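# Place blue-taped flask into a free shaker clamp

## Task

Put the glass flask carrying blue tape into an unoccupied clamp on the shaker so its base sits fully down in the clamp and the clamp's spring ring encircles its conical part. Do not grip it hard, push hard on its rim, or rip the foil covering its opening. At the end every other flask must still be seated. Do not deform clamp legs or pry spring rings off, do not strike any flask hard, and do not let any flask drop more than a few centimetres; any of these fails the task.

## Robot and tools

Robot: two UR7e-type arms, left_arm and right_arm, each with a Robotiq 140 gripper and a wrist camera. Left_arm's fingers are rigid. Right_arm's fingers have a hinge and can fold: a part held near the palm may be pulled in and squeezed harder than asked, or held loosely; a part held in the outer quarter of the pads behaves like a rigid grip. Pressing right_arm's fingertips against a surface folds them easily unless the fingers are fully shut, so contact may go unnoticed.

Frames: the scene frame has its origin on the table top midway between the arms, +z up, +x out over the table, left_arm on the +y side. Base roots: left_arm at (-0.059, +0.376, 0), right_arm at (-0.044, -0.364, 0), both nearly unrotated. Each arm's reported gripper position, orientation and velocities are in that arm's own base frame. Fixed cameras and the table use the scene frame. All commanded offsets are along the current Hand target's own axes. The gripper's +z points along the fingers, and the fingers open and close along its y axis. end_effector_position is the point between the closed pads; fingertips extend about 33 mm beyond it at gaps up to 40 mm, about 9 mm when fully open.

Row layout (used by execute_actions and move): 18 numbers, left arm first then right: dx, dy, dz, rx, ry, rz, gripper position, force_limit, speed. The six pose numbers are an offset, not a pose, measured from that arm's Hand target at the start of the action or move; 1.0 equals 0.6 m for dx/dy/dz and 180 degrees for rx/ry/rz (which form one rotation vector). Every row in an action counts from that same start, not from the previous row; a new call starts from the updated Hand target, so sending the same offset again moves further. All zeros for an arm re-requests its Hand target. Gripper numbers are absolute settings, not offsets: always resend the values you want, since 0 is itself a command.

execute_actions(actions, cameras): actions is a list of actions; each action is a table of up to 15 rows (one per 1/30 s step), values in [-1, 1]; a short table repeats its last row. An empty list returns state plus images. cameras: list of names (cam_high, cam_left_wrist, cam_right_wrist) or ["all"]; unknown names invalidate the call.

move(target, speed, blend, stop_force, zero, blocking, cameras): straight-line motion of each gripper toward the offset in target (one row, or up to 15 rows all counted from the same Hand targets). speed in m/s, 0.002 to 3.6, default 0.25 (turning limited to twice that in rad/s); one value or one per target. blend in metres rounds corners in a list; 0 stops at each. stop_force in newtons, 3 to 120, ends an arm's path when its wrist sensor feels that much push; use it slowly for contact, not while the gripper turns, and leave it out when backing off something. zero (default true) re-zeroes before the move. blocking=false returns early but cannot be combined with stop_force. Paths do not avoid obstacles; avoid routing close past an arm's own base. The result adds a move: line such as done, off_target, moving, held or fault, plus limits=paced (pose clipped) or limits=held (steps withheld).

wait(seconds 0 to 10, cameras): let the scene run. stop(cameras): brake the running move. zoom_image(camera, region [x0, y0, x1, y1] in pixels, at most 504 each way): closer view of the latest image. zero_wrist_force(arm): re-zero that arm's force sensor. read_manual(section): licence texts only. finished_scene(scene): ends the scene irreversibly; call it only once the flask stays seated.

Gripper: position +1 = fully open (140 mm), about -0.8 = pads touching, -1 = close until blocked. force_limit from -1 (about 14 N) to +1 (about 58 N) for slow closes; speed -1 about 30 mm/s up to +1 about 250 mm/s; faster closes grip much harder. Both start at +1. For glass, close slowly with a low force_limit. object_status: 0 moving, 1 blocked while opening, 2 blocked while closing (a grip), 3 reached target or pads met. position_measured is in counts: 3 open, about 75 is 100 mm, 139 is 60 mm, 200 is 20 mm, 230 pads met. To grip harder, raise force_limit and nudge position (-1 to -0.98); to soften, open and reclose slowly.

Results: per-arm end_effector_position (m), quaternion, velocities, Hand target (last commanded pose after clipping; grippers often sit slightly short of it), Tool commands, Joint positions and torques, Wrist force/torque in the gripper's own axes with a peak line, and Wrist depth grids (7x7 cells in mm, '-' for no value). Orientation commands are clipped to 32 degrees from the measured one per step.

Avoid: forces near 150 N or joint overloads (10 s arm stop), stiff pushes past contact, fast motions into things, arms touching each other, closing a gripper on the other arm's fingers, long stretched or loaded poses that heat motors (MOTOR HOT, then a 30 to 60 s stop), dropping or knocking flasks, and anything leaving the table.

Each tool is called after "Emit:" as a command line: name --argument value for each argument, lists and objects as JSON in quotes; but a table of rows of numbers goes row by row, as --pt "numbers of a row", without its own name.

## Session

Emit:
execute_actions --actions '[]'

Emit:
zoom_image --camera "cam_high" --region '[300, 190, 560, 370]'

Scene clock: 0.00 s.
left_arm: end_effector_position=(+0.7665, -0.1792, +0.2222) position_measured=3 object_status=3 end_effector_quat_wxyz=(+0.077, +0.904, +0.290, +0.303) | right_arm: end_effector_position=(+0.5707, -0.3061, +0.3046) position_measured=3 object_status=3 end_effector_quat_wxyz=(+0.011, +0.999, +0.042, -0.018)
Joint positions: left_arm=[-0.536 -1.219 1.586 -2.486 -1.23 2.081] | right_arm=[-0.68 -1.204 1.057 -1.412 -1.611 2.378]
Joint velocities: within noise
Joint torques (N m): no reading
Wrist force (N): no reading
Wrist torque (N m): no reading
Wrist force, peak (N): no reading
Wrist depth (mm): cam_left_wrist=[323 1264 1402 1501 1677 1915 2070 / 313 336 1351 1492 1635 1873 2037 / 306 329 354 1402 1574 1795 1915 / 298 127 348 376 1518 136 1929 / 87 111 340 364 402 1537 114 / - 302 324 352 395 1555 94 / - 295 307 344 - 415 -] | cam_right_wrist=[- 400 - 1356 1230 1230 1230 / - 414 - 1363 1293 1320 1300 / - 437 - 1341 1371 1386 1363 / - 125 - 1433 1458 138 1433 / - 117 - 1519 1538 1519 97 / - 538 - 1670 1670 - 102 / - 1727 1764 1764 1776 1776 -]
Hand target: left_arm +0.7665, -0.1792, +0.2222; +0.077, +0.904, +0.290, +0.303 | right_arm +0.5707, -0.3061, +0.3046; +0.011, +0.999, +0.042, -0.018
Tool commands: left_gripper/position=+1.0 left_gripper/force_limit=+1.0 left_gripper/speed=+1.0 right_gripper/position=+1.0 right_gripper/force_limit=+1.0 right_gripper/speed=+1.0
camera_calibration:
cam_left_wrist: T_world_to_cam=[[0.463425, -0.835307, 0.295804, -0.558317], [-0.818268, -0.531507, -0.218948, 0.58744], [0.34011, -0.140581, -0.929818, 0.0671361], [0, 0, 0, 1]] pos_world=[0.716588, -0.1447, 0.356195]
cam_right_wrist: T_world_to_cam=[[0.0779782, -0.996955, -0.0001846, -0.33484], [-0.931092, -0.0728928, 0.357426, 0.40356], [-0.356351, -0.0276996, -0.933941, 0.622027], [0, 0, 0, 1]] pos_world=[0.623523, -0.287174, 0.436632]

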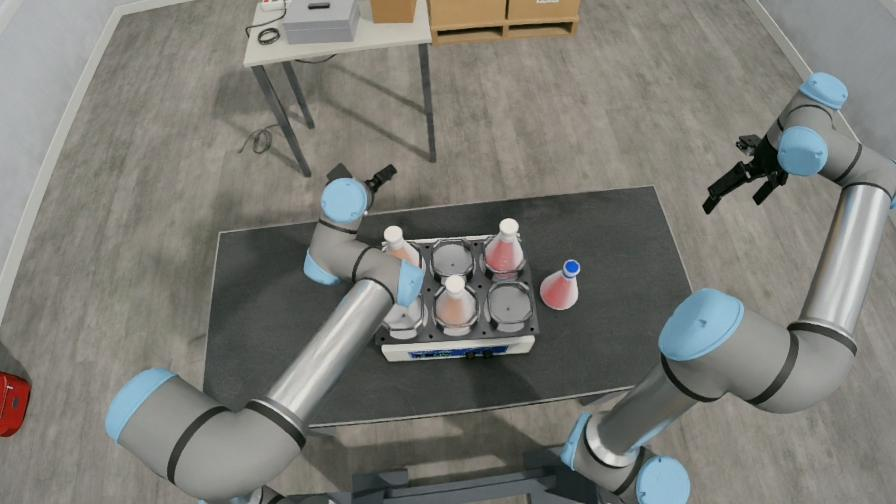

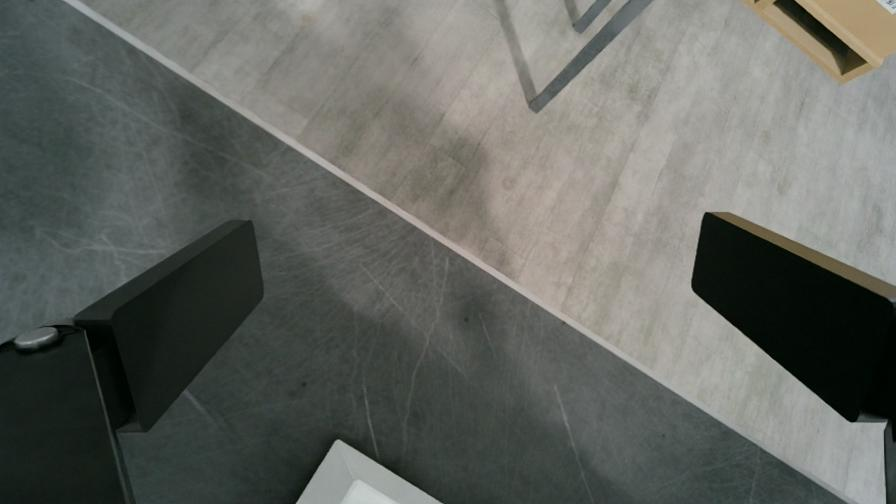

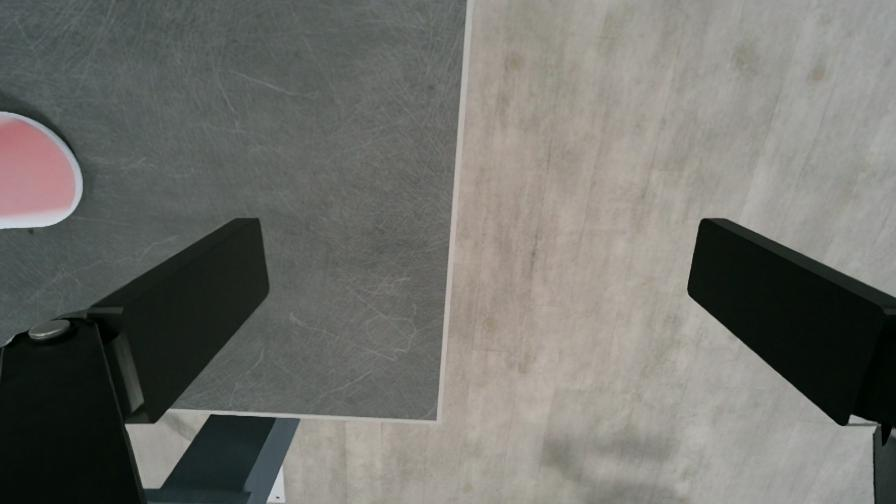

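Scaled by 1.938 from the camera's 896x504 image, which has a finer 1280x720 frame.

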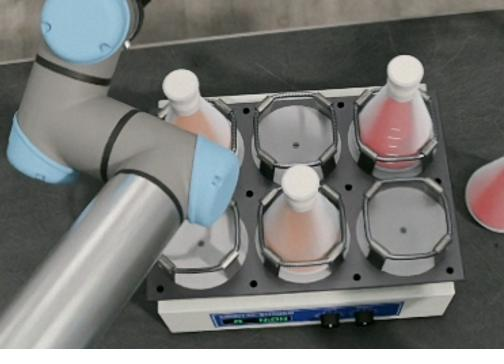

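Emit:
move --target '[0,0,0,0,0,0,1,1,1,0.03,-0.175,-0.005,0.445,0.354,-0.454,0.15,-1,-0.5]' --cameras '["cam_right_wrist","cam_high"]' --speed 0.5

Emit:
zoom_image --camera "cam_high" --region '[400, 200, 620, 350]'

Scene clock: 54.93 s.
left_arm: end_effector_position=(+0.7665, -0.1792, +0.2222) position_measured=3 object_status=3 end_effector_quat_wxyz=(+0.077, +0.904, +0.290, +0.303) | right_arm: end_effector_position=(+0.5784, -0.1987, +0.3041) position_measured=110 object_status=3 end_effector_quat_wxyz=(+0.514, -0.482, -0.533, -0.468)
Joint positions: left_arm=[-0.536 -1.219 1.586 -2.486 -1.23 2.081] | right_arm=[-0.865 -0.33 0.035 0.254 -0.962 0.019]
Joint torques (N m): left_arm=[0.68 -39.83 -25.18 -3.17 0.55 0.06] | right_arm=[-8.68 -76.6 -20.28 0.14 2.53 -0.42]
Wrist force (N): left_arm=[0.0 -0.1 0.1] | right_arm=[0.7 -0.2 1.6]
Wrist torque (N m): left_arm=[-0.02 0.01 0.00] | right_arm=[0.04 -0.04 0.00]
Wrist force, peak (N): left_arm=[-0.4 0.3 0.1] | right_arm=[-0.1 2.9 -0.3]
Wrist depth (mm): cam_left_wrist=[322 1277 1365 1501 1688 1929 2086 / 311 342 1358 1483 1666 1770 2212 / 307 321 354 1442 1537 1770 1974 / 296 120 345 377 1483 136 1915 / - 111 334 363 1458 1527 114 / - 303 324 356 385 1518 94 / - 295 302 341 372 408 432] | cam_right_wrist=[- - 1051 776 2655 - - / - 2802 1261 723 816 - - / 192 1121 1126 821 1627 - 2967 / 204 3552 138 581 155 3455 3275 / - 89 107 - - - 97 / - - - 515 - - - / - - - - - - -]
Hand target: left_arm +0.7665, -0.1792, +0.2222; +0.077, +0.904, +0.290, +0.303 | right_arm +0.5799, -0.1999, +0.3048; +0.580, -0.405, -0.579, -0.405
Off the commanded pose: left_arm 0.000 m, 0 deg | right_arm 0.002 m, 15 deg.
elbow stopped short (right arm): the move would have taken joint 3 (elbow) straighter than the controller allows.
move: off_target (right_arm)
camera_calibration:
cam_right_wrist: T_world_to_cam=[[0.993131, 0.116994, -0.00198229, -0.535887], [0.0396324, -0.352271, -0.935058, 0.194841], [-0.110095, 0.928557, -0.354488, 0.498617], [0, 0, 0, 1]] pos_world=[0.579379, -0.331662, 0.35788]
Images, in order (width x height): cam_high 896x504, cam_right_wrist 896x504.

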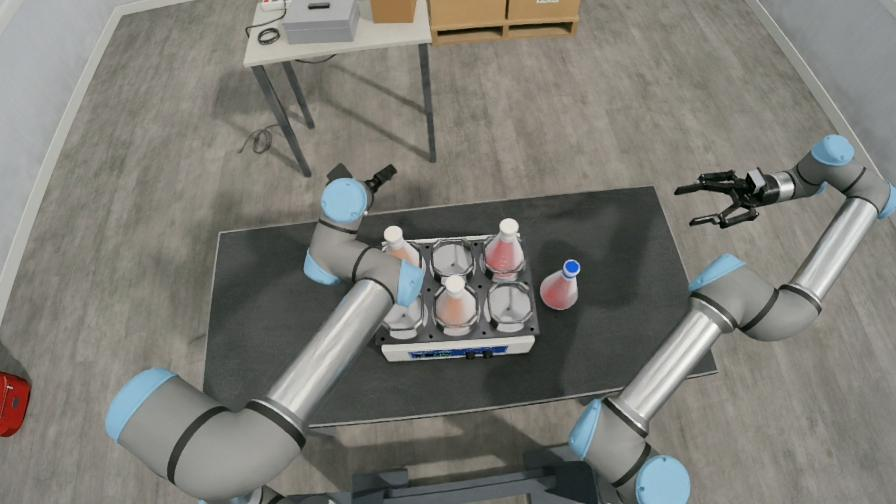

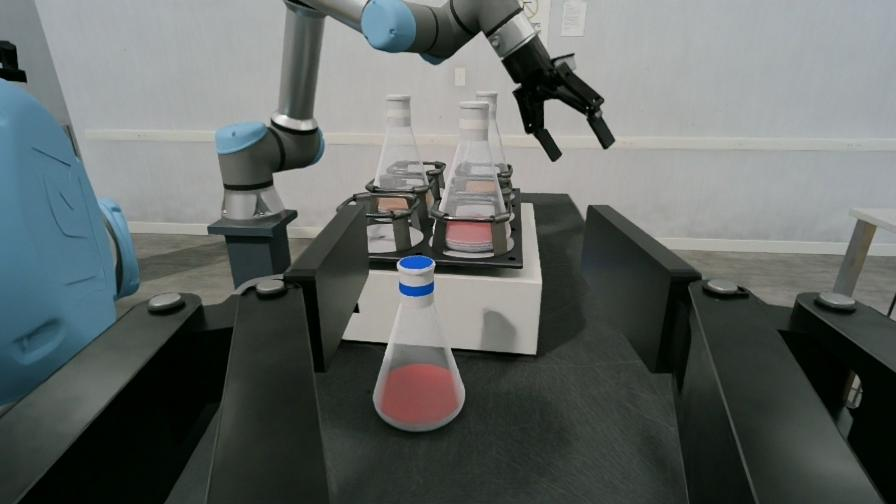

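Scaled by 2.291 from the camera's 896x504 image, which has a finer 1280x720 frame.

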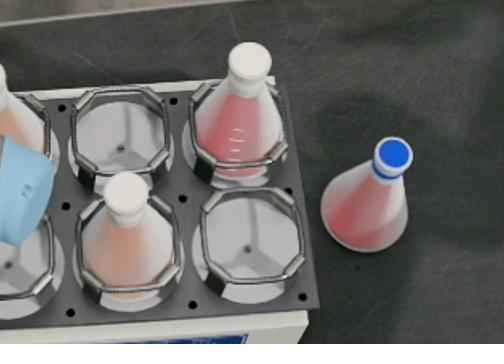

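Emit:
zoom_image --camera "cam_right_wrist" --region '[340, 230, 500, 440]'

Emit:
zoom_image --camera "cam_right_wrist" --region '[330, 80, 560, 280]'

Scaled by 2.400 from the camera's 896x504 image, which has a finer 1280x720 frame.

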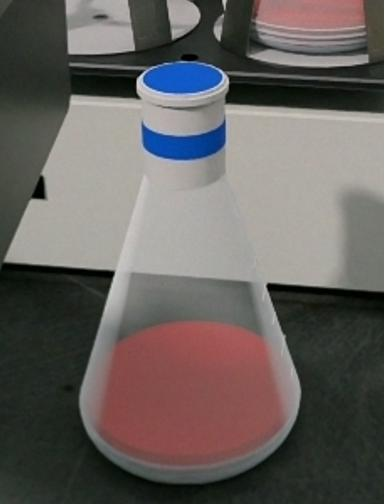

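Scaled by 2.191 from the camera's 896x504 image, which has a finer 1280x720 frame.

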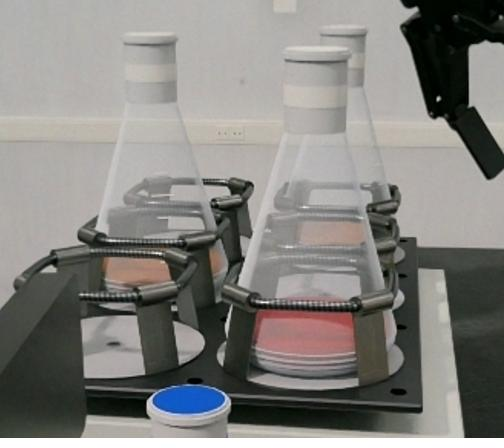

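Emit:
move --target '[0,0,0,0,0,0,1,1,1,-0.1,0.0368,0.306,0,0,0,0.15,-1,-0.5]' --cameras '["cam_right_wrist","cam_high"]' --speed 0.25

Scene clock: 72.60 s.
left_arm: end_effector_position=(+0.7665, -0.1792, +0.2222) position_measured=3 object_status=3 end_effector_quat_wxyz=(+0.077, +0.904, +0.290, +0.303) | right_arm: end_effector_position=(+0.5374, -0.0200, +0.2451) position_measured=110 object_status=3 end_effector_quat_wxyz=(+0.580, -0.405, -0.579, -0.405)
Joint positions: left_arm=[-0.536 -1.219 1.586 -2.486 -1.23 2.081] | right_arm=[-0.638 -0.708 0.951 -0.242 -0.989 -0.001]
Joint torques (N m): left_arm=[-0.38 -39.73 -25.47 -3.23 0.55 0.03] | right_arm=[4.47 -43.79 -12.7 2.45 -0.09 1.67]
Wrist force (N): left_arm=[0.1 0.0 0.0] | right_arm=[0.3 -0.1 1.4]
Wrist torque (N m): left_arm=[-0.01 -0.02 0.00] | right_arm=[0.12 -0.01 0.00]
Wrist force, peak (N): left_arm=[-0.2 0.0 0.4] | right_arm=[-0.7 0.9 4.6]
Wrist depth (mm): cam_left_wrist=[320 1258 1380 1546 1677 1915 2103 / 313 335 1351 1483 1688 1833 2103 / 307 317 358 1450 1594 1782 2021 / 298 130 352 374 1537 136 1944 / 87 104 335 365 402 1527 114 / - 298 326 355 371 1565 94 / - 294 307 335 376 - 431] | cam_right_wrist=[- - 3603 882 655 559 - / 285 2967 3709 1001 3002 664 2473 / 352 2899 1038 1106 611 3114 2933 / 386 3002 139 402 156 - - / - - 108 263 369 - 91 / - - 469 448 392 - - / - - - - - - -]
Hand target: left_arm +0.7665, -0.1792, +0.2222; +0.077, +0.904, +0.290, +0.303 | right_arm +0.5374, -0.0199, +0.2450; +0.580, -0.405, -0.579, -0.405
Off the commanded pose: left_arm 0.000 m, 0 deg | right_arm 0.000 m, 0 deg.
move: done
camera_calibration:
cam_right_wrist: T_world_to_cam=[[0.931663, 0.363289, -0.00505084, -0.47746], [0.112551, -0.301802, -0.946704, 0.168928], [-0.345451, 0.88144, -0.322066, 0.424814], [0, 0, 0, 1]] pos_world=[0.572571, -0.15001, 0.294332]
Images, in order (width x height): cam_high 896x504, cam_right_wrist 896x504.

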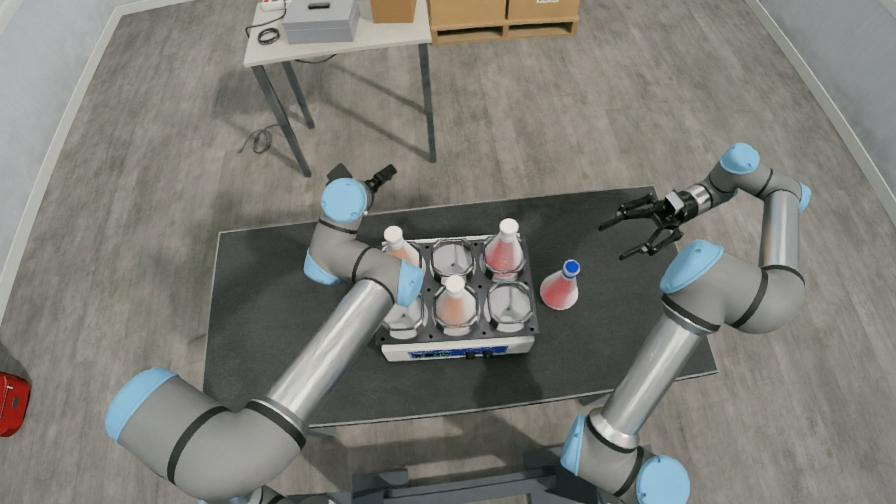

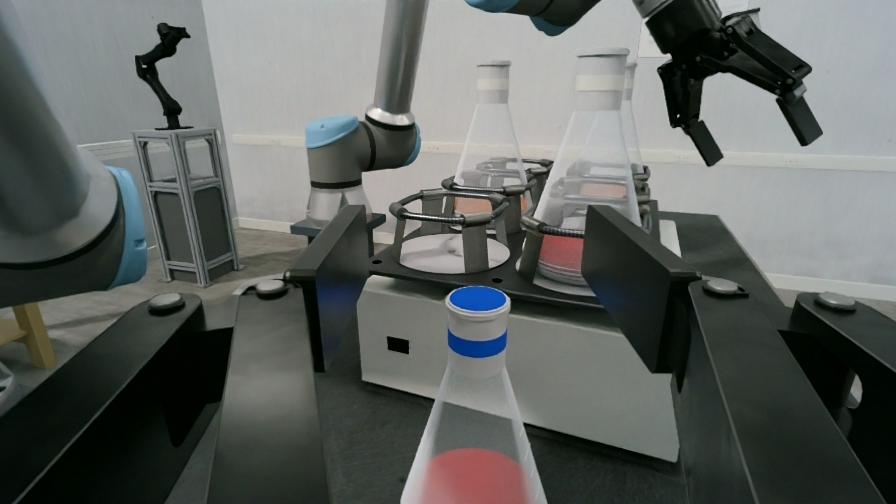

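Emit:
move --pt "0 0 0 0 0 0 1 1 1 -0.163 0 0 0 0 0 0.15 -1 -0.5" --pt "0 0 0 0 0 0 1 1 1 -0.163 0 0.1 0 0 0 0.15 -1 -0.5" --cameras '["cam_right_wrist","cam_high"]' --speed 0.15 --blend '[0.01,0]'

Emit:
zoom_image --camera "cam_right_wrist" --region '[300, 200, 660, 504]'

Scene clock: 77.73 s.
left_arm: end_effector_position=(+0.7665, -0.1792, +0.2222) position_measured=3 object_status=3 end_effector_quat_wxyz=(+0.077, +0.904, +0.290, +0.303) | right_arm: end_effector_position=(+0.5168, +0.0365, +0.1473) position_measured=110 object_status=3 end_effector_quat_wxyz=(+0.580, -0.405, -0.579, -0.405)
Joint positions: left_arm=[-0.536 -1.219 1.586 -2.486 -1.23 2.081] | right_arm=[-0.588 -0.716 1.236 -0.519 -0.939 -0.001]
Joint torques (N m): left_arm=[0.78 -40.27 -25.13 -3.31 0.63 -0.03] | right_arm=[-2.54 -45.41 -9.44 2.83 -1.92 1.7]
Wrist force (N): left_arm=[-0.1 -0.1 0.0] | right_arm=[0.0 -0.1 1.4]
Wrist torque (N m): left_arm=[-0.01 0.02 0.00] | right_arm=[0.12 0.06 0.02]
Wrist force, peak (N): left_arm=[-0.1 0.3 -0.3] | right_arm=[0.4 -0.3 3.8]
Wrist depth (mm): cam_left_wrist=[323 1296 1410 1546 1635 1860 1989 / 314 333 1323 1501 1645 1782 2021 / 307 327 354 1418 1546 1807 1974 / 298 130 346 1387 1483 136 - / 87 105 334 365 1442 1565 114 / - 299 324 359 383 1510 94 / - 292 306 345 370 415 -] | cam_right_wrist=[- - - 3114 - 598 - / 2866 - 920 392 334 269 - / 352 - 897 170 282 264 2402 / 2314 2967 148 325 180 262 - / - 89 109 339 310 - - / - - - - - - - / - - - 207 - - -]
Hand target: left_arm +0.7665, -0.1792, +0.2222; +0.077, +0.904, +0.290, +0.303 | right_arm +0.5167, +0.0366, +0.1473; +0.580, -0.405, -0.579, -0.405
Off the commanded pose: left_arm 0.000 m, 0 deg | right_arm 0.000 m, 0 deg.
move: done
camera_calibration:
cam_right_wrist: T_world_to_cam=[[0.931554, 0.363566, -0.00515511, -0.479181], [0.112515, -0.301717, -0.946735, 0.0957451], [-0.345756, 0.881355, -0.321972, 0.336541], [0, 0, 0, 1]] pos_world=[0.551972, -0.0935099, 0.196532]
Images, in order (width x height): cam_high 896x504, cam_right_wrist 896x504.

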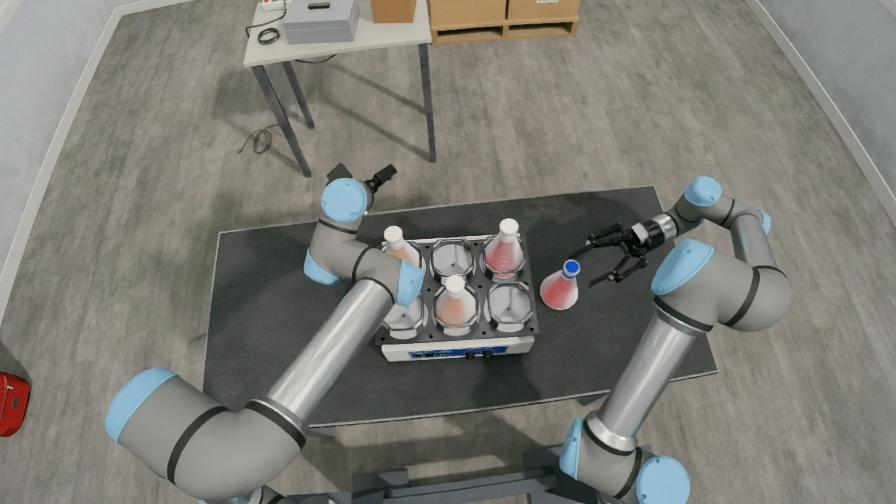

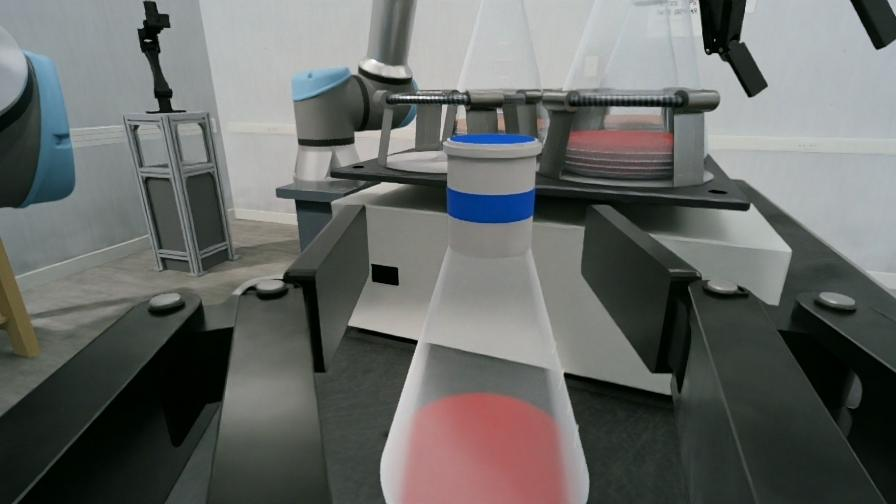

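Scaled by 1.400 from the camera's 896x504 image, which has a finer 1280x720 frame.

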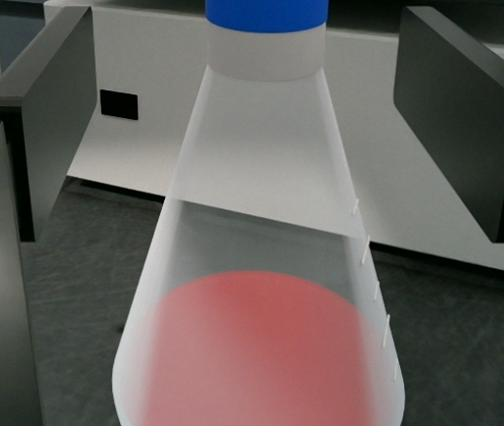

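Emit:
move --target '[0,0,0,0,0,0,1,1,1,0,0.0018,0.06,0,0,0,0.15,-1,-0.5]' --cameras '["cam_right_wrist"]' --speed 0.08

Scene clock: 86.13 s.
left_arm: end_effector_position=(+0.7665, -0.1792, +0.2222) position_measured=3 object_status=3 end_effector_quat_wxyz=(+0.077, +0.904, +0.290, +0.303) | right_arm: end_effector_position=(+0.5054, +0.0708, +0.1474) position_measured=110 object_status=3 end_effector_quat_wxyz=(+0.580, -0.405, -0.579, -0.405)
Joint positions: left_arm=[-0.536 -1.219 1.586 -2.486 -1.23 2.081] | right_arm=[-0.553 -0.765 1.331 -0.564 -0.904 -0.001]
Joint torques (N m): left_arm=[-1 -41.16 -25.52 -3.28 0.55 -0.05] | right_arm=[-7.06 -38.93 -17.32 3.95 -2.16 1]
Wrist force (N): left_arm=[-0.1 0.0 0.2] | right_arm=[0.2 -0.2 1.3]
Wrist torque (N m): left_arm=[0.01 0.02 0.00] | right_arm=[0.10 0.03 0.02]
Wrist force, peak (N): left_arm=[-0.2 0.4 0.3] | right_arm=[0.1 -0.2 2.8]
Wrist depth (mm): cam_left_wrist=[324 1270 1410 1555 1722 1887 2005 / 312 337 1323 1483 1624 1887 2086 / 305 327 357 1426 1565 1734 1974 / 294 130 348 375 1527 137 1974 / 87 111 330 364 1450 1527 114 / - 304 324 352 385 1518 94 / - 292 285 340 380 413 431] | cam_right_wrist=[- - - - - 562 2379 / - 2866 864 359 318 226 2449 / - 2834 882 138 239 231 - / - 3039 125 148 149 211 - / - 89 148 304 269 - - / - - - - - - - / - - - 224 244 - -]
Hand target: left_arm +0.7665, -0.1792, +0.2222; +0.077, +0.904, +0.290, +0.303 | right_arm +0.5054, +0.0707, +0.1473; +0.580, -0.405, -0.579, -0.405
Off the commanded pose: left_arm 0.000 m, 0 deg | right_arm 0.000 m, 0 deg.
move: done
camera_calibration:
cam_right_wrist: T_world_to_cam=[[0.931532, 0.363625, -0.00498011, -0.481015], [0.112722, -0.301735, -0.946705, 0.107322], [-0.345748, 0.881324, -0.322065, 0.302501], [0, 0, 0, 1]] pos_world=[0.540572, -0.0593101, 0.196632]
Images, in order (width x height): cam_right_wrist 896x504.

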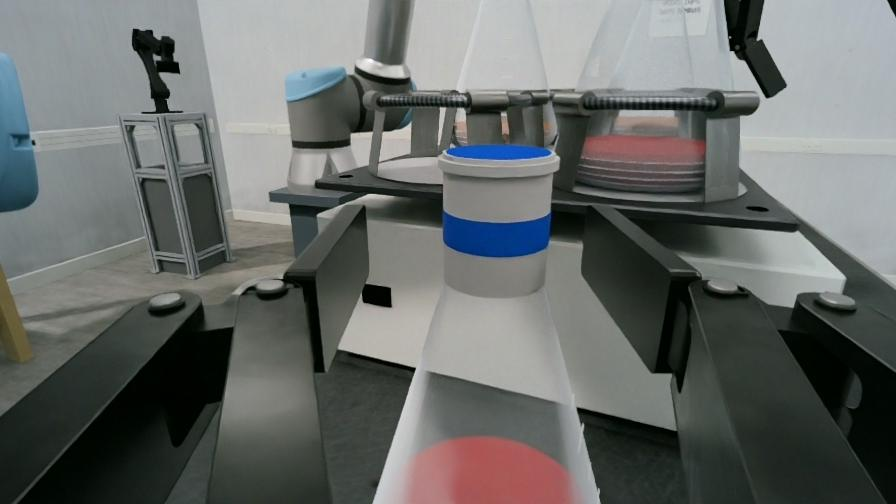

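Emit:
move --pt "0 0 0 0 0 0 1 1 1 0 0 -0.01 0 0 0 0.15 -1 -0.5" --pt "0 0 0 0 0 0 1 1 1 0 0 -0.01 0 0 0 -1 -0.4 -1" --cameras '["cam_right_wrist"]' --speed 0.08

Emit:
wait --seconds 0.8 --cameras '["cam_right_wrist"]'

Scene clock: 94.80 s.
left_arm: end_effector_position=(+0.7665, -0.1792, +0.2222) position_measured=3 object_status=3 end_effector_quat_wxyz=(+0.077, +0.904, +0.290, +0.303) | right_arm: end_effector_position=(+0.5074, +0.0651, +0.1473) position_measured=178 object_status=0 end_effector_quat_wxyz=(+0.580, -0.405, -0.579, -0.405)
Joint positions: left_arm=[-0.536 -1.219 1.586 -2.486 -1.23 2.081] | right_arm=[-0.559 -0.757 1.316 -0.557 -0.91 -0.001]
Joint torques (N m): left_arm=[-1.01 -39.79 -25.41 -3.37 0.64 0.05] | right_arm=[4.62 -65.45 -8.77 0.42 2.16 0.01]
Wrist force (N): left_arm=[0.0 0.0 -0.1] | right_arm=[-0.9 -0.1 1.0]
Wrist torque (N m): left_arm=[0.00 0.00 -0.01] | right_arm=[0.07 0.04 -0.07]
Wrist force, peak (N): left_arm=[-0.5 0.0 0.2] | right_arm=[-1.3 -0.4 1.4]
Wrist depth (mm): cam_left_wrist=[333 1270 1395 1527 1666 1929 2053 / 313 335 1358 1501 1635 1873 2070 / 305 326 354 1418 1574 1722 2005 / 298 130 344 1358 1510 136 1944 / 87 111 329 362 404 1527 114 / - 303 324 353 386 424 94 / - 291 307 336 369 411 430] | cam_right_wrist=[- 3233 - - - 2497 - / - 2655 855 358 265 236 2473 / - 2252 329 145 232 238 2655 / 2866 2771 3039 148 149 241 710 / 2357 - - 301 - 91 - / - - - - - - - / - - - 225 - - -]
Hand target: left_arm +0.7665, -0.1792, +0.2222; +0.077, +0.904, +0.290, +0.303 | right_arm +0.5074, +0.0651, +0.1473; +0.580, -0.405, -0.579, -0.405
Off the commanded pose: left_arm 0.000 m, 0 deg | right_arm 0.000 m, 0 deg.
move: done
camera_calibration:
cam_right_wrist: T_world_to_cam=[[0.931573, 0.363518, -0.00519691, -0.480791], [0.112418, -0.301626, -0.946776, 0.105468], [-0.345737, 0.881406, -0.321852, 0.308141], [0, 0, 0, 1]] pos_world=[0.542571, -0.0650096, 0.196532]
Images, in order (width x height): cam_right_wrist 896x504.

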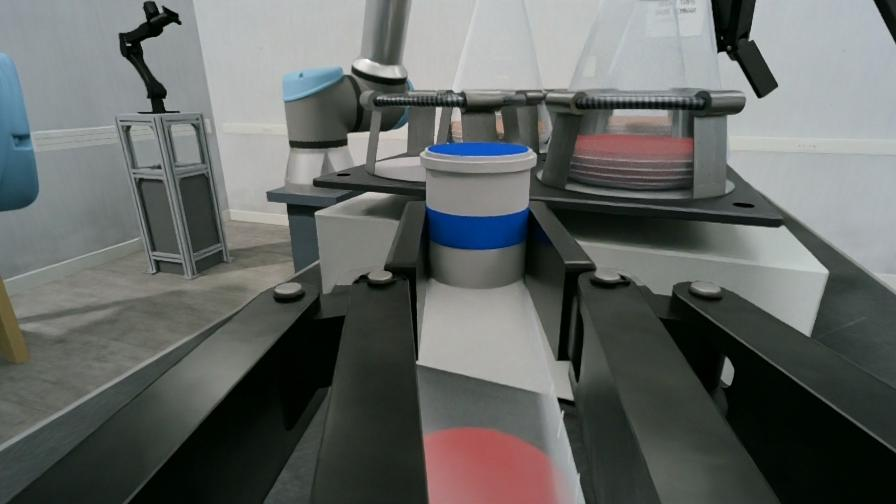

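Scene clock: 95.60 s.
left_arm: end_effector_position=(+0.7665, -0.1792, +0.2222) position_measured=3 object_status=3 end_effector_quat_wxyz=(+0.077, +0.904, +0.290, +0.303) | right_arm: end_effector_position=(+0.5074, +0.0651, +0.1473) position_measured=178 object_status=2 end_effector_quat_wxyz=(+0.580, -0.405, -0.579, -0.405)
Joint positions: left_arm=[-0.536 -1.219 1.586 -2.486 -1.23 2.081] | right_arm=[-0.559 -0.757 1.316 -0.557 -0.91 -0.001]
Joint torques (N m): left_arm=[-0.09 -40.14 -25.36 -3.29 0.52 -0.2] | right_arm=[4.51 -65.24 -9.82 0.82 2.24 -0.7]
Wrist force (N): left_arm=[-0.1 0.1 0.1] | right_arm=[-1.0 0.0 0.9]
Wrist torque (N m): left_arm=[0.02 0.02 0.00] | right_arm=[0.09 0.05 -0.07]
Wrist force, peak (N): left_arm=[-0.5 0.2 -0.1] | right_arm=[-0.7 0.0 1.4]
Wrist depth (mm): cam_left_wrist=[320 1316 1402 1518 1711 1929 2070 / 318 335 1309 1475 1635 1820 2086 / 306 327 363 1434 1604 1734 2021 / 298 130 341 1358 1510 128 1959 / 87 104 335 363 1527 1537 114 / - 302 324 355 381 426 94 / - 287 306 340 370 410 428] | cam_right_wrist=[3233 2802 - 2967 - 2547 - / 2866 2497 861 364 315 235 - / 2802 2802 920 143 246 240 2357 / 2933 2802 3039 148 247 240 227 / 2473 - - 301 - 91 - / - - - - - - - / - - - 217 - - -]
Hand target: left_arm +0.7665, -0.1792, +0.2222; +0.077, +0.904, +0.290, +0.303 | right_arm +0.5074, +0.0651, +0.1473; +0.580, -0.405, -0.579, -0.405
Tool commands: left_gripper/position=+1.0 left_gripper/force_limit=+1.0 left_gripper/speed=+1.0 right_gripper/position=-1.0 right_gripper/force_limit=-0.4 right_gripper/speed=-1.0
Off the commanded pose: left_arm 0.000 m, 0 deg | right_arm 0.000 m, 0 deg.
wait: 0.80 s; at rest by 0.17 s
camera_calibration:
cam_right_wrist: T_world_to_cam=[[0.931573, 0.363518, -0.00519691, -0.480791], [0.112418, -0.301626, -0.946776, 0.105468], [-0.345737, 0.881406, -0.321852, 0.308141], [0, 0, 0, 1]] pos_world=[0.542571, -0.0650096, 0.196532]
Images, in order (width x height): cam_right_wrist 896x504.

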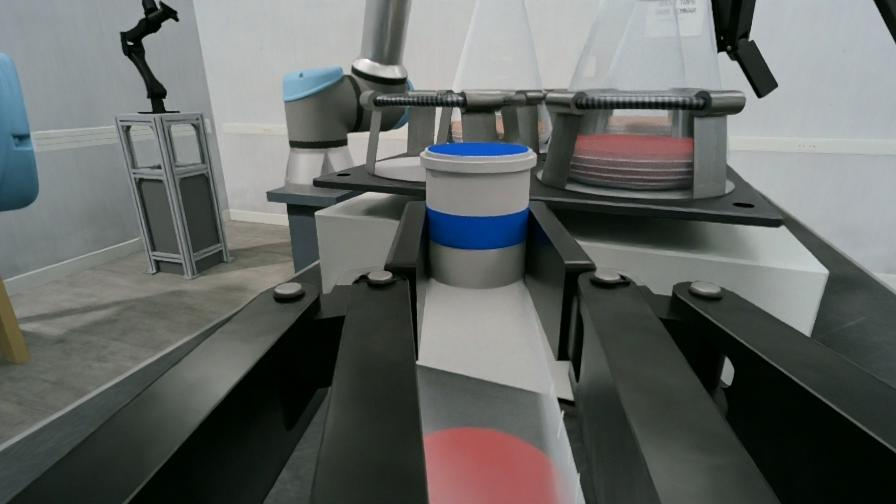

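Emit:
move --target '[0,0,0,0,0,0,1,1,1,0.08,0,0,0,0,0,-1,-0.4,-1]' --cameras '["cam_right_wrist","cam_high"]' --speed 0.06

Emit:
zoom_image --camera "cam_right_wrist" --region '[300, 60, 800, 340]'

Scene clock: 101.37 s.
left_arm: end_effector_position=(+0.7665, -0.1792, +0.2222) position_measured=3 object_status=3 end_effector_quat_wxyz=(+0.077, +0.904, +0.290, +0.303) | right_arm: end_effector_position=(+0.5075, +0.0650, +0.1954) position_measured=178 object_status=2 end_effector_quat_wxyz=(+0.580, -0.405, -0.579, -0.405) end_effector_velocity=(+0.000, +0.000, -0.003) end_effector_angular_velocity=(+0.000, -0.001, +0.001)
Joint positions: left_arm=[-0.536 -1.219 1.586 -2.486 -1.23 2.081] | right_arm=[-0.559 -0.815 1.283 -0.467 -0.91 -0.001]
Joint velocities: left_arm=[within noise] | right_arm=[0 0.003 0.002 -0.005 -0.001 0]
Joint torques (N m): left_arm=[-1.17 -40.16 -25.78 -3.46 0.5 -0.19] | right_arm=[-5.2 -40.29 -10.58 0.51 -0.93 -0.22]
Wrist force (N): left_arm=[-0.1 0.1 0.0] | right_arm=[-3.2 -0.2 1.6]
Wrist torque (N m): left_arm=[0.03 0.03 0.00] | right_arm=[0.07 -0.03 0.01]
Wrist force, peak (N): left_arm=[0.3 0.1 0.4] | right_arm=[-4.5 -0.5 1.5]
Wrist depth (mm): cam_left_wrist=[324 1264 1387 1510 1624 1944 2103 / 310 - 1372 1501 1677 1807 2138 / 306 330 352 1434 1527 1746 2037 / 297 130 325 376 1510 146 1807 / 87 111 335 363 403 1546 114 / - 303 324 354 386 427 94 / - 294 306 347 372 410 424] | cam_right_wrist=[- 3821 - 814 - 524 442 / - 2627 852 2933 - 2655 - / 2771 2449 920 143 323 410 2655 / 2802 3076 3192 147 139 281 2712 / 2449 - - 303 - 91 - / - - - 318 - - - / - - - 224 - - -]
Hand target: left_arm +0.7665, -0.1792, +0.2222; +0.077, +0.904, +0.290, +0.303 | right_arm +0.5074, +0.0650, +0.1953; +0.580, -0.405, -0.579, -0.405
Off the commanded pose: left_arm 0.000 m, 0 deg | right_arm 0.000 m, 0 deg.
move: done
camera_calibration:
cam_right_wrist: T_world_to_cam=[[0.931569, 0.363531, -0.00498321, -0.480684], [0.112725, -0.301841, -0.946671, 0.150885], [-0.345648, 0.881327, -0.322165, 0.323713], [0, 0, 0, 1]] pos_world=[0.542672, -0.0650102, 0.244732]
Images, in order (width x height): cam_high 896x504, cam_right_wrist 896x504.

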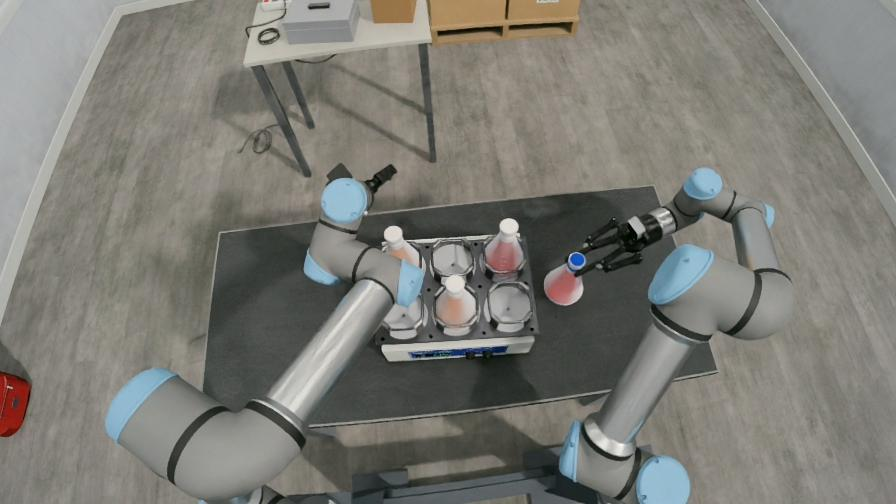

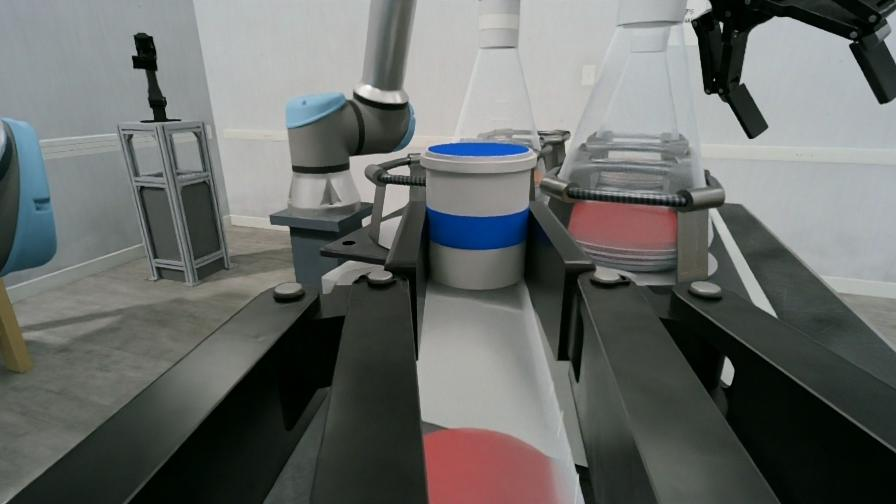

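Scaled by 1.008 from the camera's 896x504 image, which has a finer 1280x720 frame.

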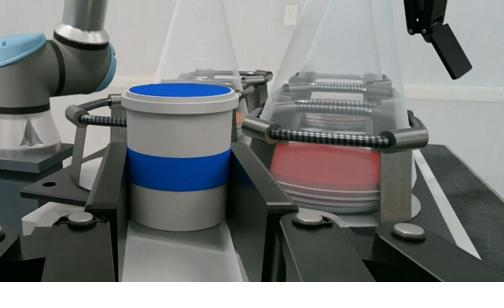

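Emit:
move --pt "0 0 0 0 0 0 1 1 1 0.308 0 0 0 0 0 -1 -0.4 -1" --pt "0 0 0 0 0 0 1 1 1 0.308 -0.032 0.318 0 0 0 -1 -0.4 -1" --cameras '["cam_right_wrist","cam_high"]' --speed 0.12 --blend '[0.04,0]'

Emit:
zoom_image --camera "cam_high" --region '[420, 200, 600, 350]'

Emit:
zoom_image --camera "cam_right_wrist" --region '[250, 100, 750, 504]'

Scene clock: 118.53 s.
left_arm: end_effector_position=(+0.7665, -0.1792, +0.2222) position_measured=3 object_status=3 end_effector_quat_wxyz=(+0.077, +0.904, +0.290, +0.303) | right_arm: end_effector_position=(+0.4238, +0.2374, +0.3803) position_measured=178 object_status=2 end_effector_quat_wxyz=(+0.580, -0.405, -0.579, -0.405)
Joint positions: left_arm=[-0.536 -1.219 1.586 -2.486 -1.23 2.081] | right_arm=[-0.355 -1.249 1.471 -0.22 -0.707 -0.002]
Joint torques (N m): left_arm=[-1.24 -40.37 -25.66 -3.52 0.48 -0.25] | right_arm=[-0.92 -25.94 -19.51 4.41 -1.7 -0.06]
Wrist force (N): left_arm=[-0.1 -0.1 -0.2] | right_arm=[-2.9 -0.3 1.7]
Wrist torque (N m): left_arm=[-0.02 0.03 0.00] | right_arm=[0.08 -0.02 0.02]
Wrist force, peak (N): left_arm=[-0.4 -0.1 -0.3] | right_arm=[-5.6 -0.3 1.5]
Wrist depth (mm): cam_left_wrist=[322 1296 1387 1546 1711 1860 2070 / 312 344 1330 1475 1624 1846 2086 / 306 328 358 1402 1574 1758 1989 / 296 130 340 377 1565 136 1901 / 87 111 334 352 1442 137 - / - 303 324 349 400 423 94 / - 292 305 339 377 409 429] | cam_right_wrist=[- - - 391 337 344 320 / - - - 403 317 371 328 / 2899 2473 830 142 2771 - 344 / - 2712 769 148 157 344 422 / 2933 - - 2627 - 91 461 / - - - 658 - - - / - - - 224 - - -]
Hand target: left_arm +0.7665, -0.1792, +0.2222; +0.077, +0.904, +0.290, +0.303 | right_arm +0.4238, +0.2374, +0.3803; +0.580, -0.405, -0.579, -0.405
Off the commanded pose: left_arm 0.000 m, 0 deg | right_arm 0.000 m, 0 deg.
move: done
camera_calibration:
cam_right_wrist: T_world_to_cam=[[0.93156, 0.363553, -0.00491619, -0.464454], [0.112759, -0.301733, -0.946701, 0.387352], [-0.34566, 0.881355, -0.322077, 0.202462], [0, 0, 0, 1]] pos_world=[0.458972, 0.10729, 0.429631]
Images, in order (width x height): cam_high 896x504, cam_right_wrist 896x504.

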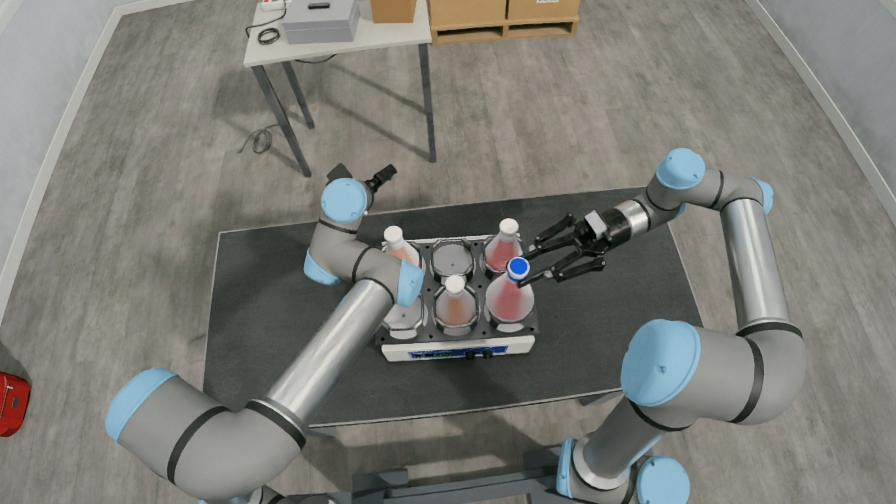

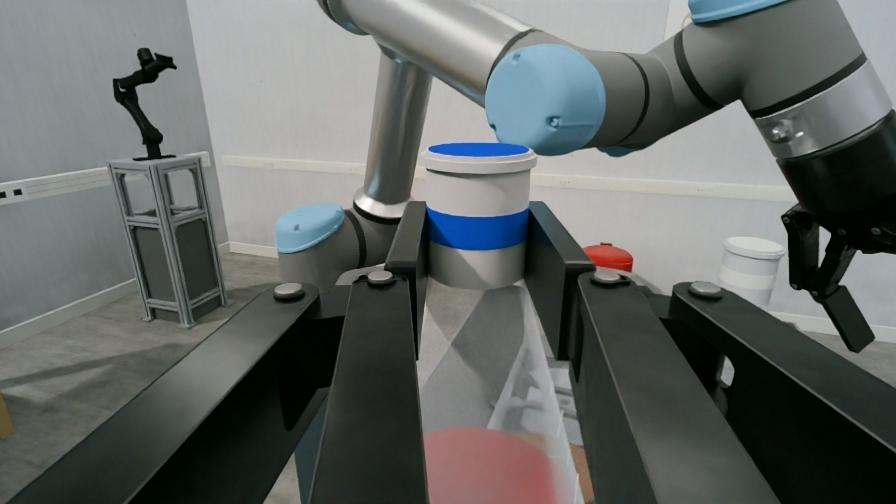

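Scaled by 2.800 from the camera's 896x504 image, which has a finer 1280x720 frame.

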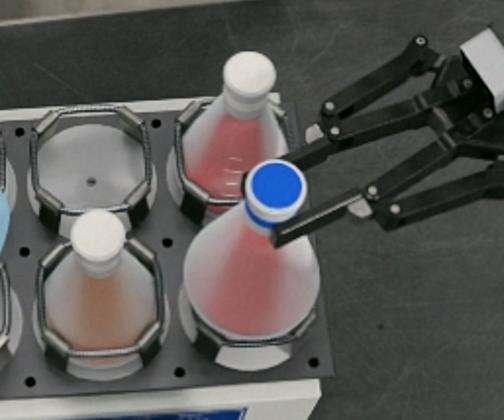

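Scaled by 1.008 from the camera's 896x504 image, which has a finer 1280x720 frame.

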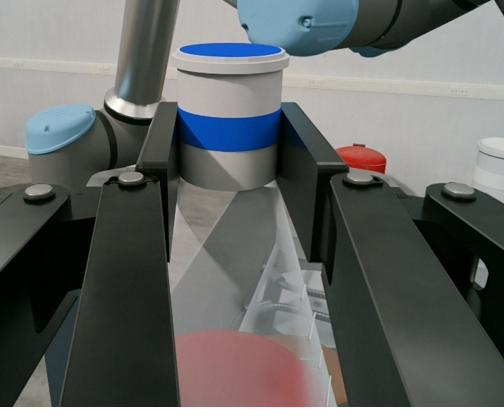

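Emit:
move --target '[0,0,0,0,0,0,1,1,1,-0.0333,0.0133,-0.0173,0,0,0,-1,-0.4,-1]' --cameras '["cam_high"]' --speed 0.06

Emit:
zoom_image --camera "cam_high" --region '[465, 230, 565, 340]'

Scene clock: 129.77 s.
left_arm: end_effector_position=(+0.7665, -0.1792, +0.2222) position_measured=3 object_status=3 end_effector_quat_wxyz=(+0.077, +0.904, +0.290, +0.303) | right_arm: end_effector_position=(+0.4350, +0.2303, +0.3601) position_measured=178 object_status=2 end_effector_quat_wxyz=(+0.580, -0.405, -0.579, -0.405) end_effector_velocity=(-0.002, +0.000, +0.003) end_effector_angular_velocity=(+0.000, +0.001, +0.000)
Joint positions: left_arm=[-0.536 -1.219 1.586 -2.486 -1.23 2.081] | right_arm=[-0.36 -1.21 1.469 -0.258 -0.712 -0.002]
Joint velocities: left_arm=[within noise] | right_arm=[0 -0.005 0 0.006 -0.001 0]
Joint torques (N m): left_arm=[-0.71 -40.82 -25.33 -3.34 0.47 -0.27] | right_arm=[0.57 -51.19 -25.15 4.42 -0.83 1.71]
Wrist force (N): left_arm=[-0.1 -0.2 0.1] | right_arm=[-2.9 -0.3 1.6]
Wrist torque (N m): left_arm=[-0.04 0.02 0.00] | right_arm=[0.09 -0.04 0.00]
Wrist force, peak (N): left_arm=[-0.4 0.3 0.2] | right_arm=[-3.9 0.1 1.3]
Wrist depth (mm): cam_left_wrist=[321 1277 1344 1555 1699 1873 2103 / 314 337 1344 1483 1688 1795 2053 / 307 330 356 1442 1574 1807 2053 / 296 130 344 375 1546 137 1915 / 87 111 334 365 1442 1546 114 / - 302 326 352 378 1555 94 / - 295 306 342 376 411 427] | cam_right_wrist=[- 5254 706 386 317 354 324 / - 3114 3552 723 338 383 336 / 2866 2802 3363 143 2402 2627 357 / - 2741 776 148 139 339 458 / 2497 - - - - 86 - / - - - 368 - - - / - - - 224 - - -]
Hand target: left_arm +0.7665, -0.1792, +0.2222; +0.077, +0.904, +0.290, +0.303 | right_arm +0.4349, +0.2304, +0.3603; +0.580, -0.405, -0.579, -0.405
Off the commanded pose: left_arm 0.000 m, 0 deg | right_arm 0.000 m, 0 deg.
move: done
Images, in order (width x height): cam_high 896x504.

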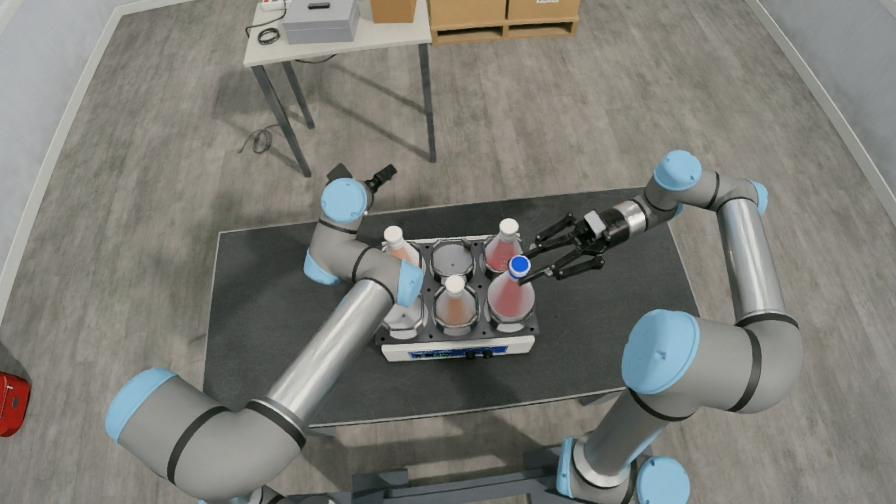

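Scaled by 4.582 from the camera's 896x504 image, which has a finer 1280x720 frame.

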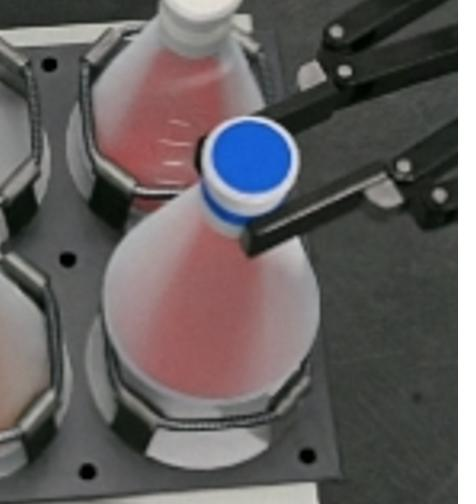

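Emit:
move --target '[0,0,0,0,0,0,1,1,1,-0.1,0,0,0,0,0,-1,-0.4,-1]' --cameras '["cam_high","cam_right_wrist"]' --speed 0.025 --stop_force 8

Emit:
zoom_image --camera "cam_high" --region '[465, 230, 565, 340]'

Scene clock: 136.53 s.
left_arm: end_effector_position=(+0.7665, -0.1792, +0.2222) position_measured=3 object_status=3 end_effector_quat_wxyz=(+0.077, +0.904, +0.290, +0.303) | right_arm: end_effector_position=(+0.4348, +0.2304, +0.3311) position_measured=178 object_status=2 end_effector_quat_wxyz=(+0.580, -0.405, -0.579, -0.405)
Joint positions: left_arm=[-0.536 -1.219 1.586 -2.486 -1.23 2.081] | right_arm=[-0.36 -1.19 1.519 -0.327 -0.712 -0.002]
Joint torques (N m): left_arm=[-2.23 -40.37 -24.74 -3.17 0.42 -0.41] | right_arm=[6.11 -50.73 -18.17 0.13 2.16 -0.16]
Wrist force (N): left_arm=[0.0 0.0 0.2] | right_arm=[2.0 0.2 0.6]
Wrist torque (N m): left_arm=[-0.01 0.00 0.00] | right_arm=[0.23 -0.01 0.00]
Wrist force, peak (N): left_arm=[0.2 0.4 -0.2] | right_arm=[10.0 0.0 -1.8]
Wrist depth (mm): cam_left_wrist=[323 1240 1380 1546 1666 1887 2021 / 314 335 1309 1492 1645 1833 2053 / 307 329 355 1426 1594 1820 2005 / 297 130 353 1410 1483 136 1915 / 87 111 327 375 1434 1574 114 / - 296 - 351 396 426 94 / - 295 298 339 374 411 426] | cam_right_wrist=[- - - 381 313 368 323 / - - - - 2899 2741 339 / 2741 2473 806 143 2522 338 395 / - 2741 774 148 139 2379 454 / 2683 - - 778 - 86 - / - - - 331 - - - / - - - 232 - - -]
Hand target: left_arm +0.7665, -0.1792, +0.2222; +0.077, +0.904, +0.290, +0.303 | right_arm +0.4348, +0.2304, +0.3311; +0.580, -0.405, -0.579, -0.405 (not the last commanded pose)
Off the commanded pose: left_arm 0.000 m, 0 deg | right_arm 0.031 m, 0 deg.
move: contact (right_arm)
camera_calibration:
cam_right_wrist: T_world_to_cam=[[0.93154, 0.3636, -0.00522815, -0.472404], [0.112413, -0.301616, -0.946779, 0.337527], [-0.345826, 0.881376, -0.321841, 0.196488], [0, 0, 0, 1]] pos_world=[0.470071, 0.10039, 0.380332]
Images, in order (width x height): cam_high 896x504, cam_right_wrist 896x504.

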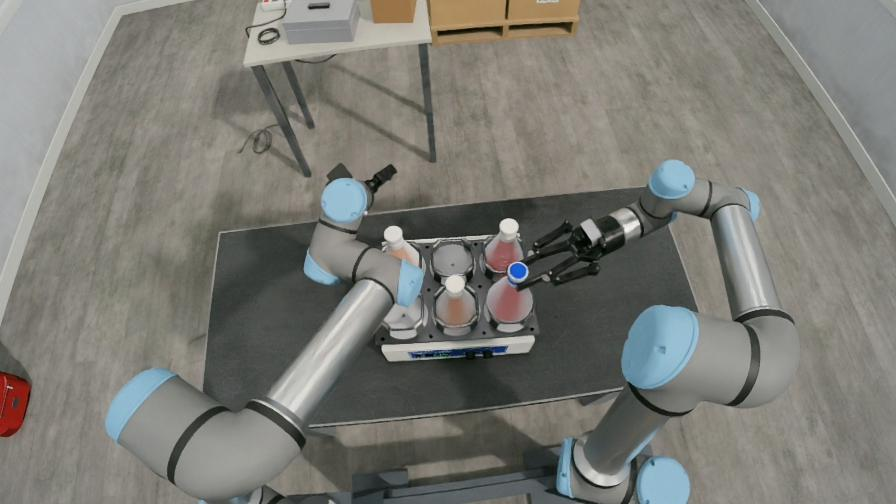

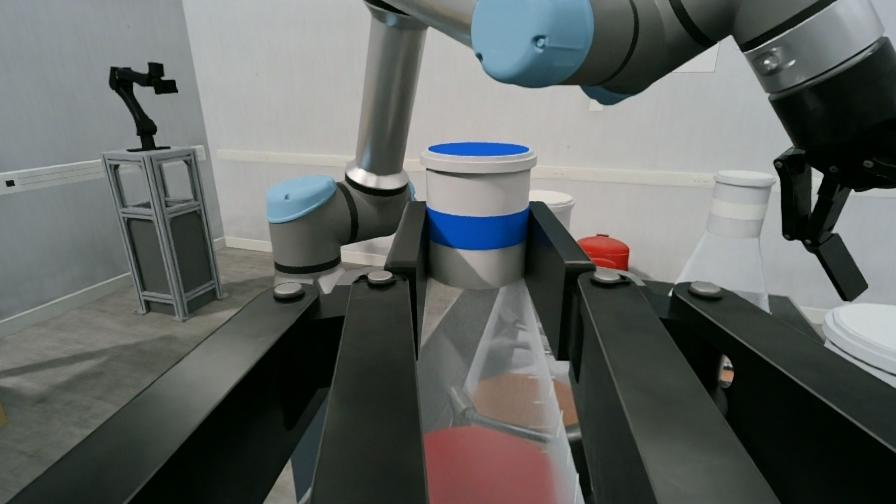

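Scaled by 4.582 from the camera's 896x504 image, which has a finer 1280x720 frame.

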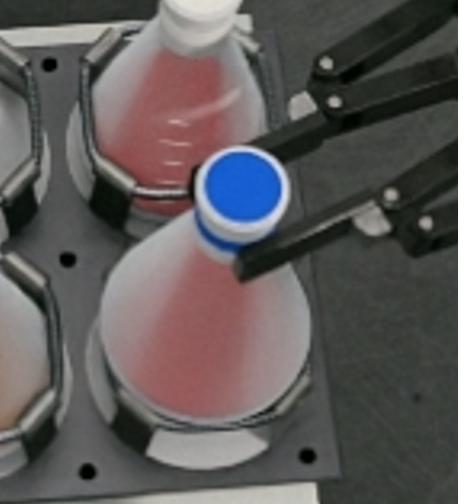

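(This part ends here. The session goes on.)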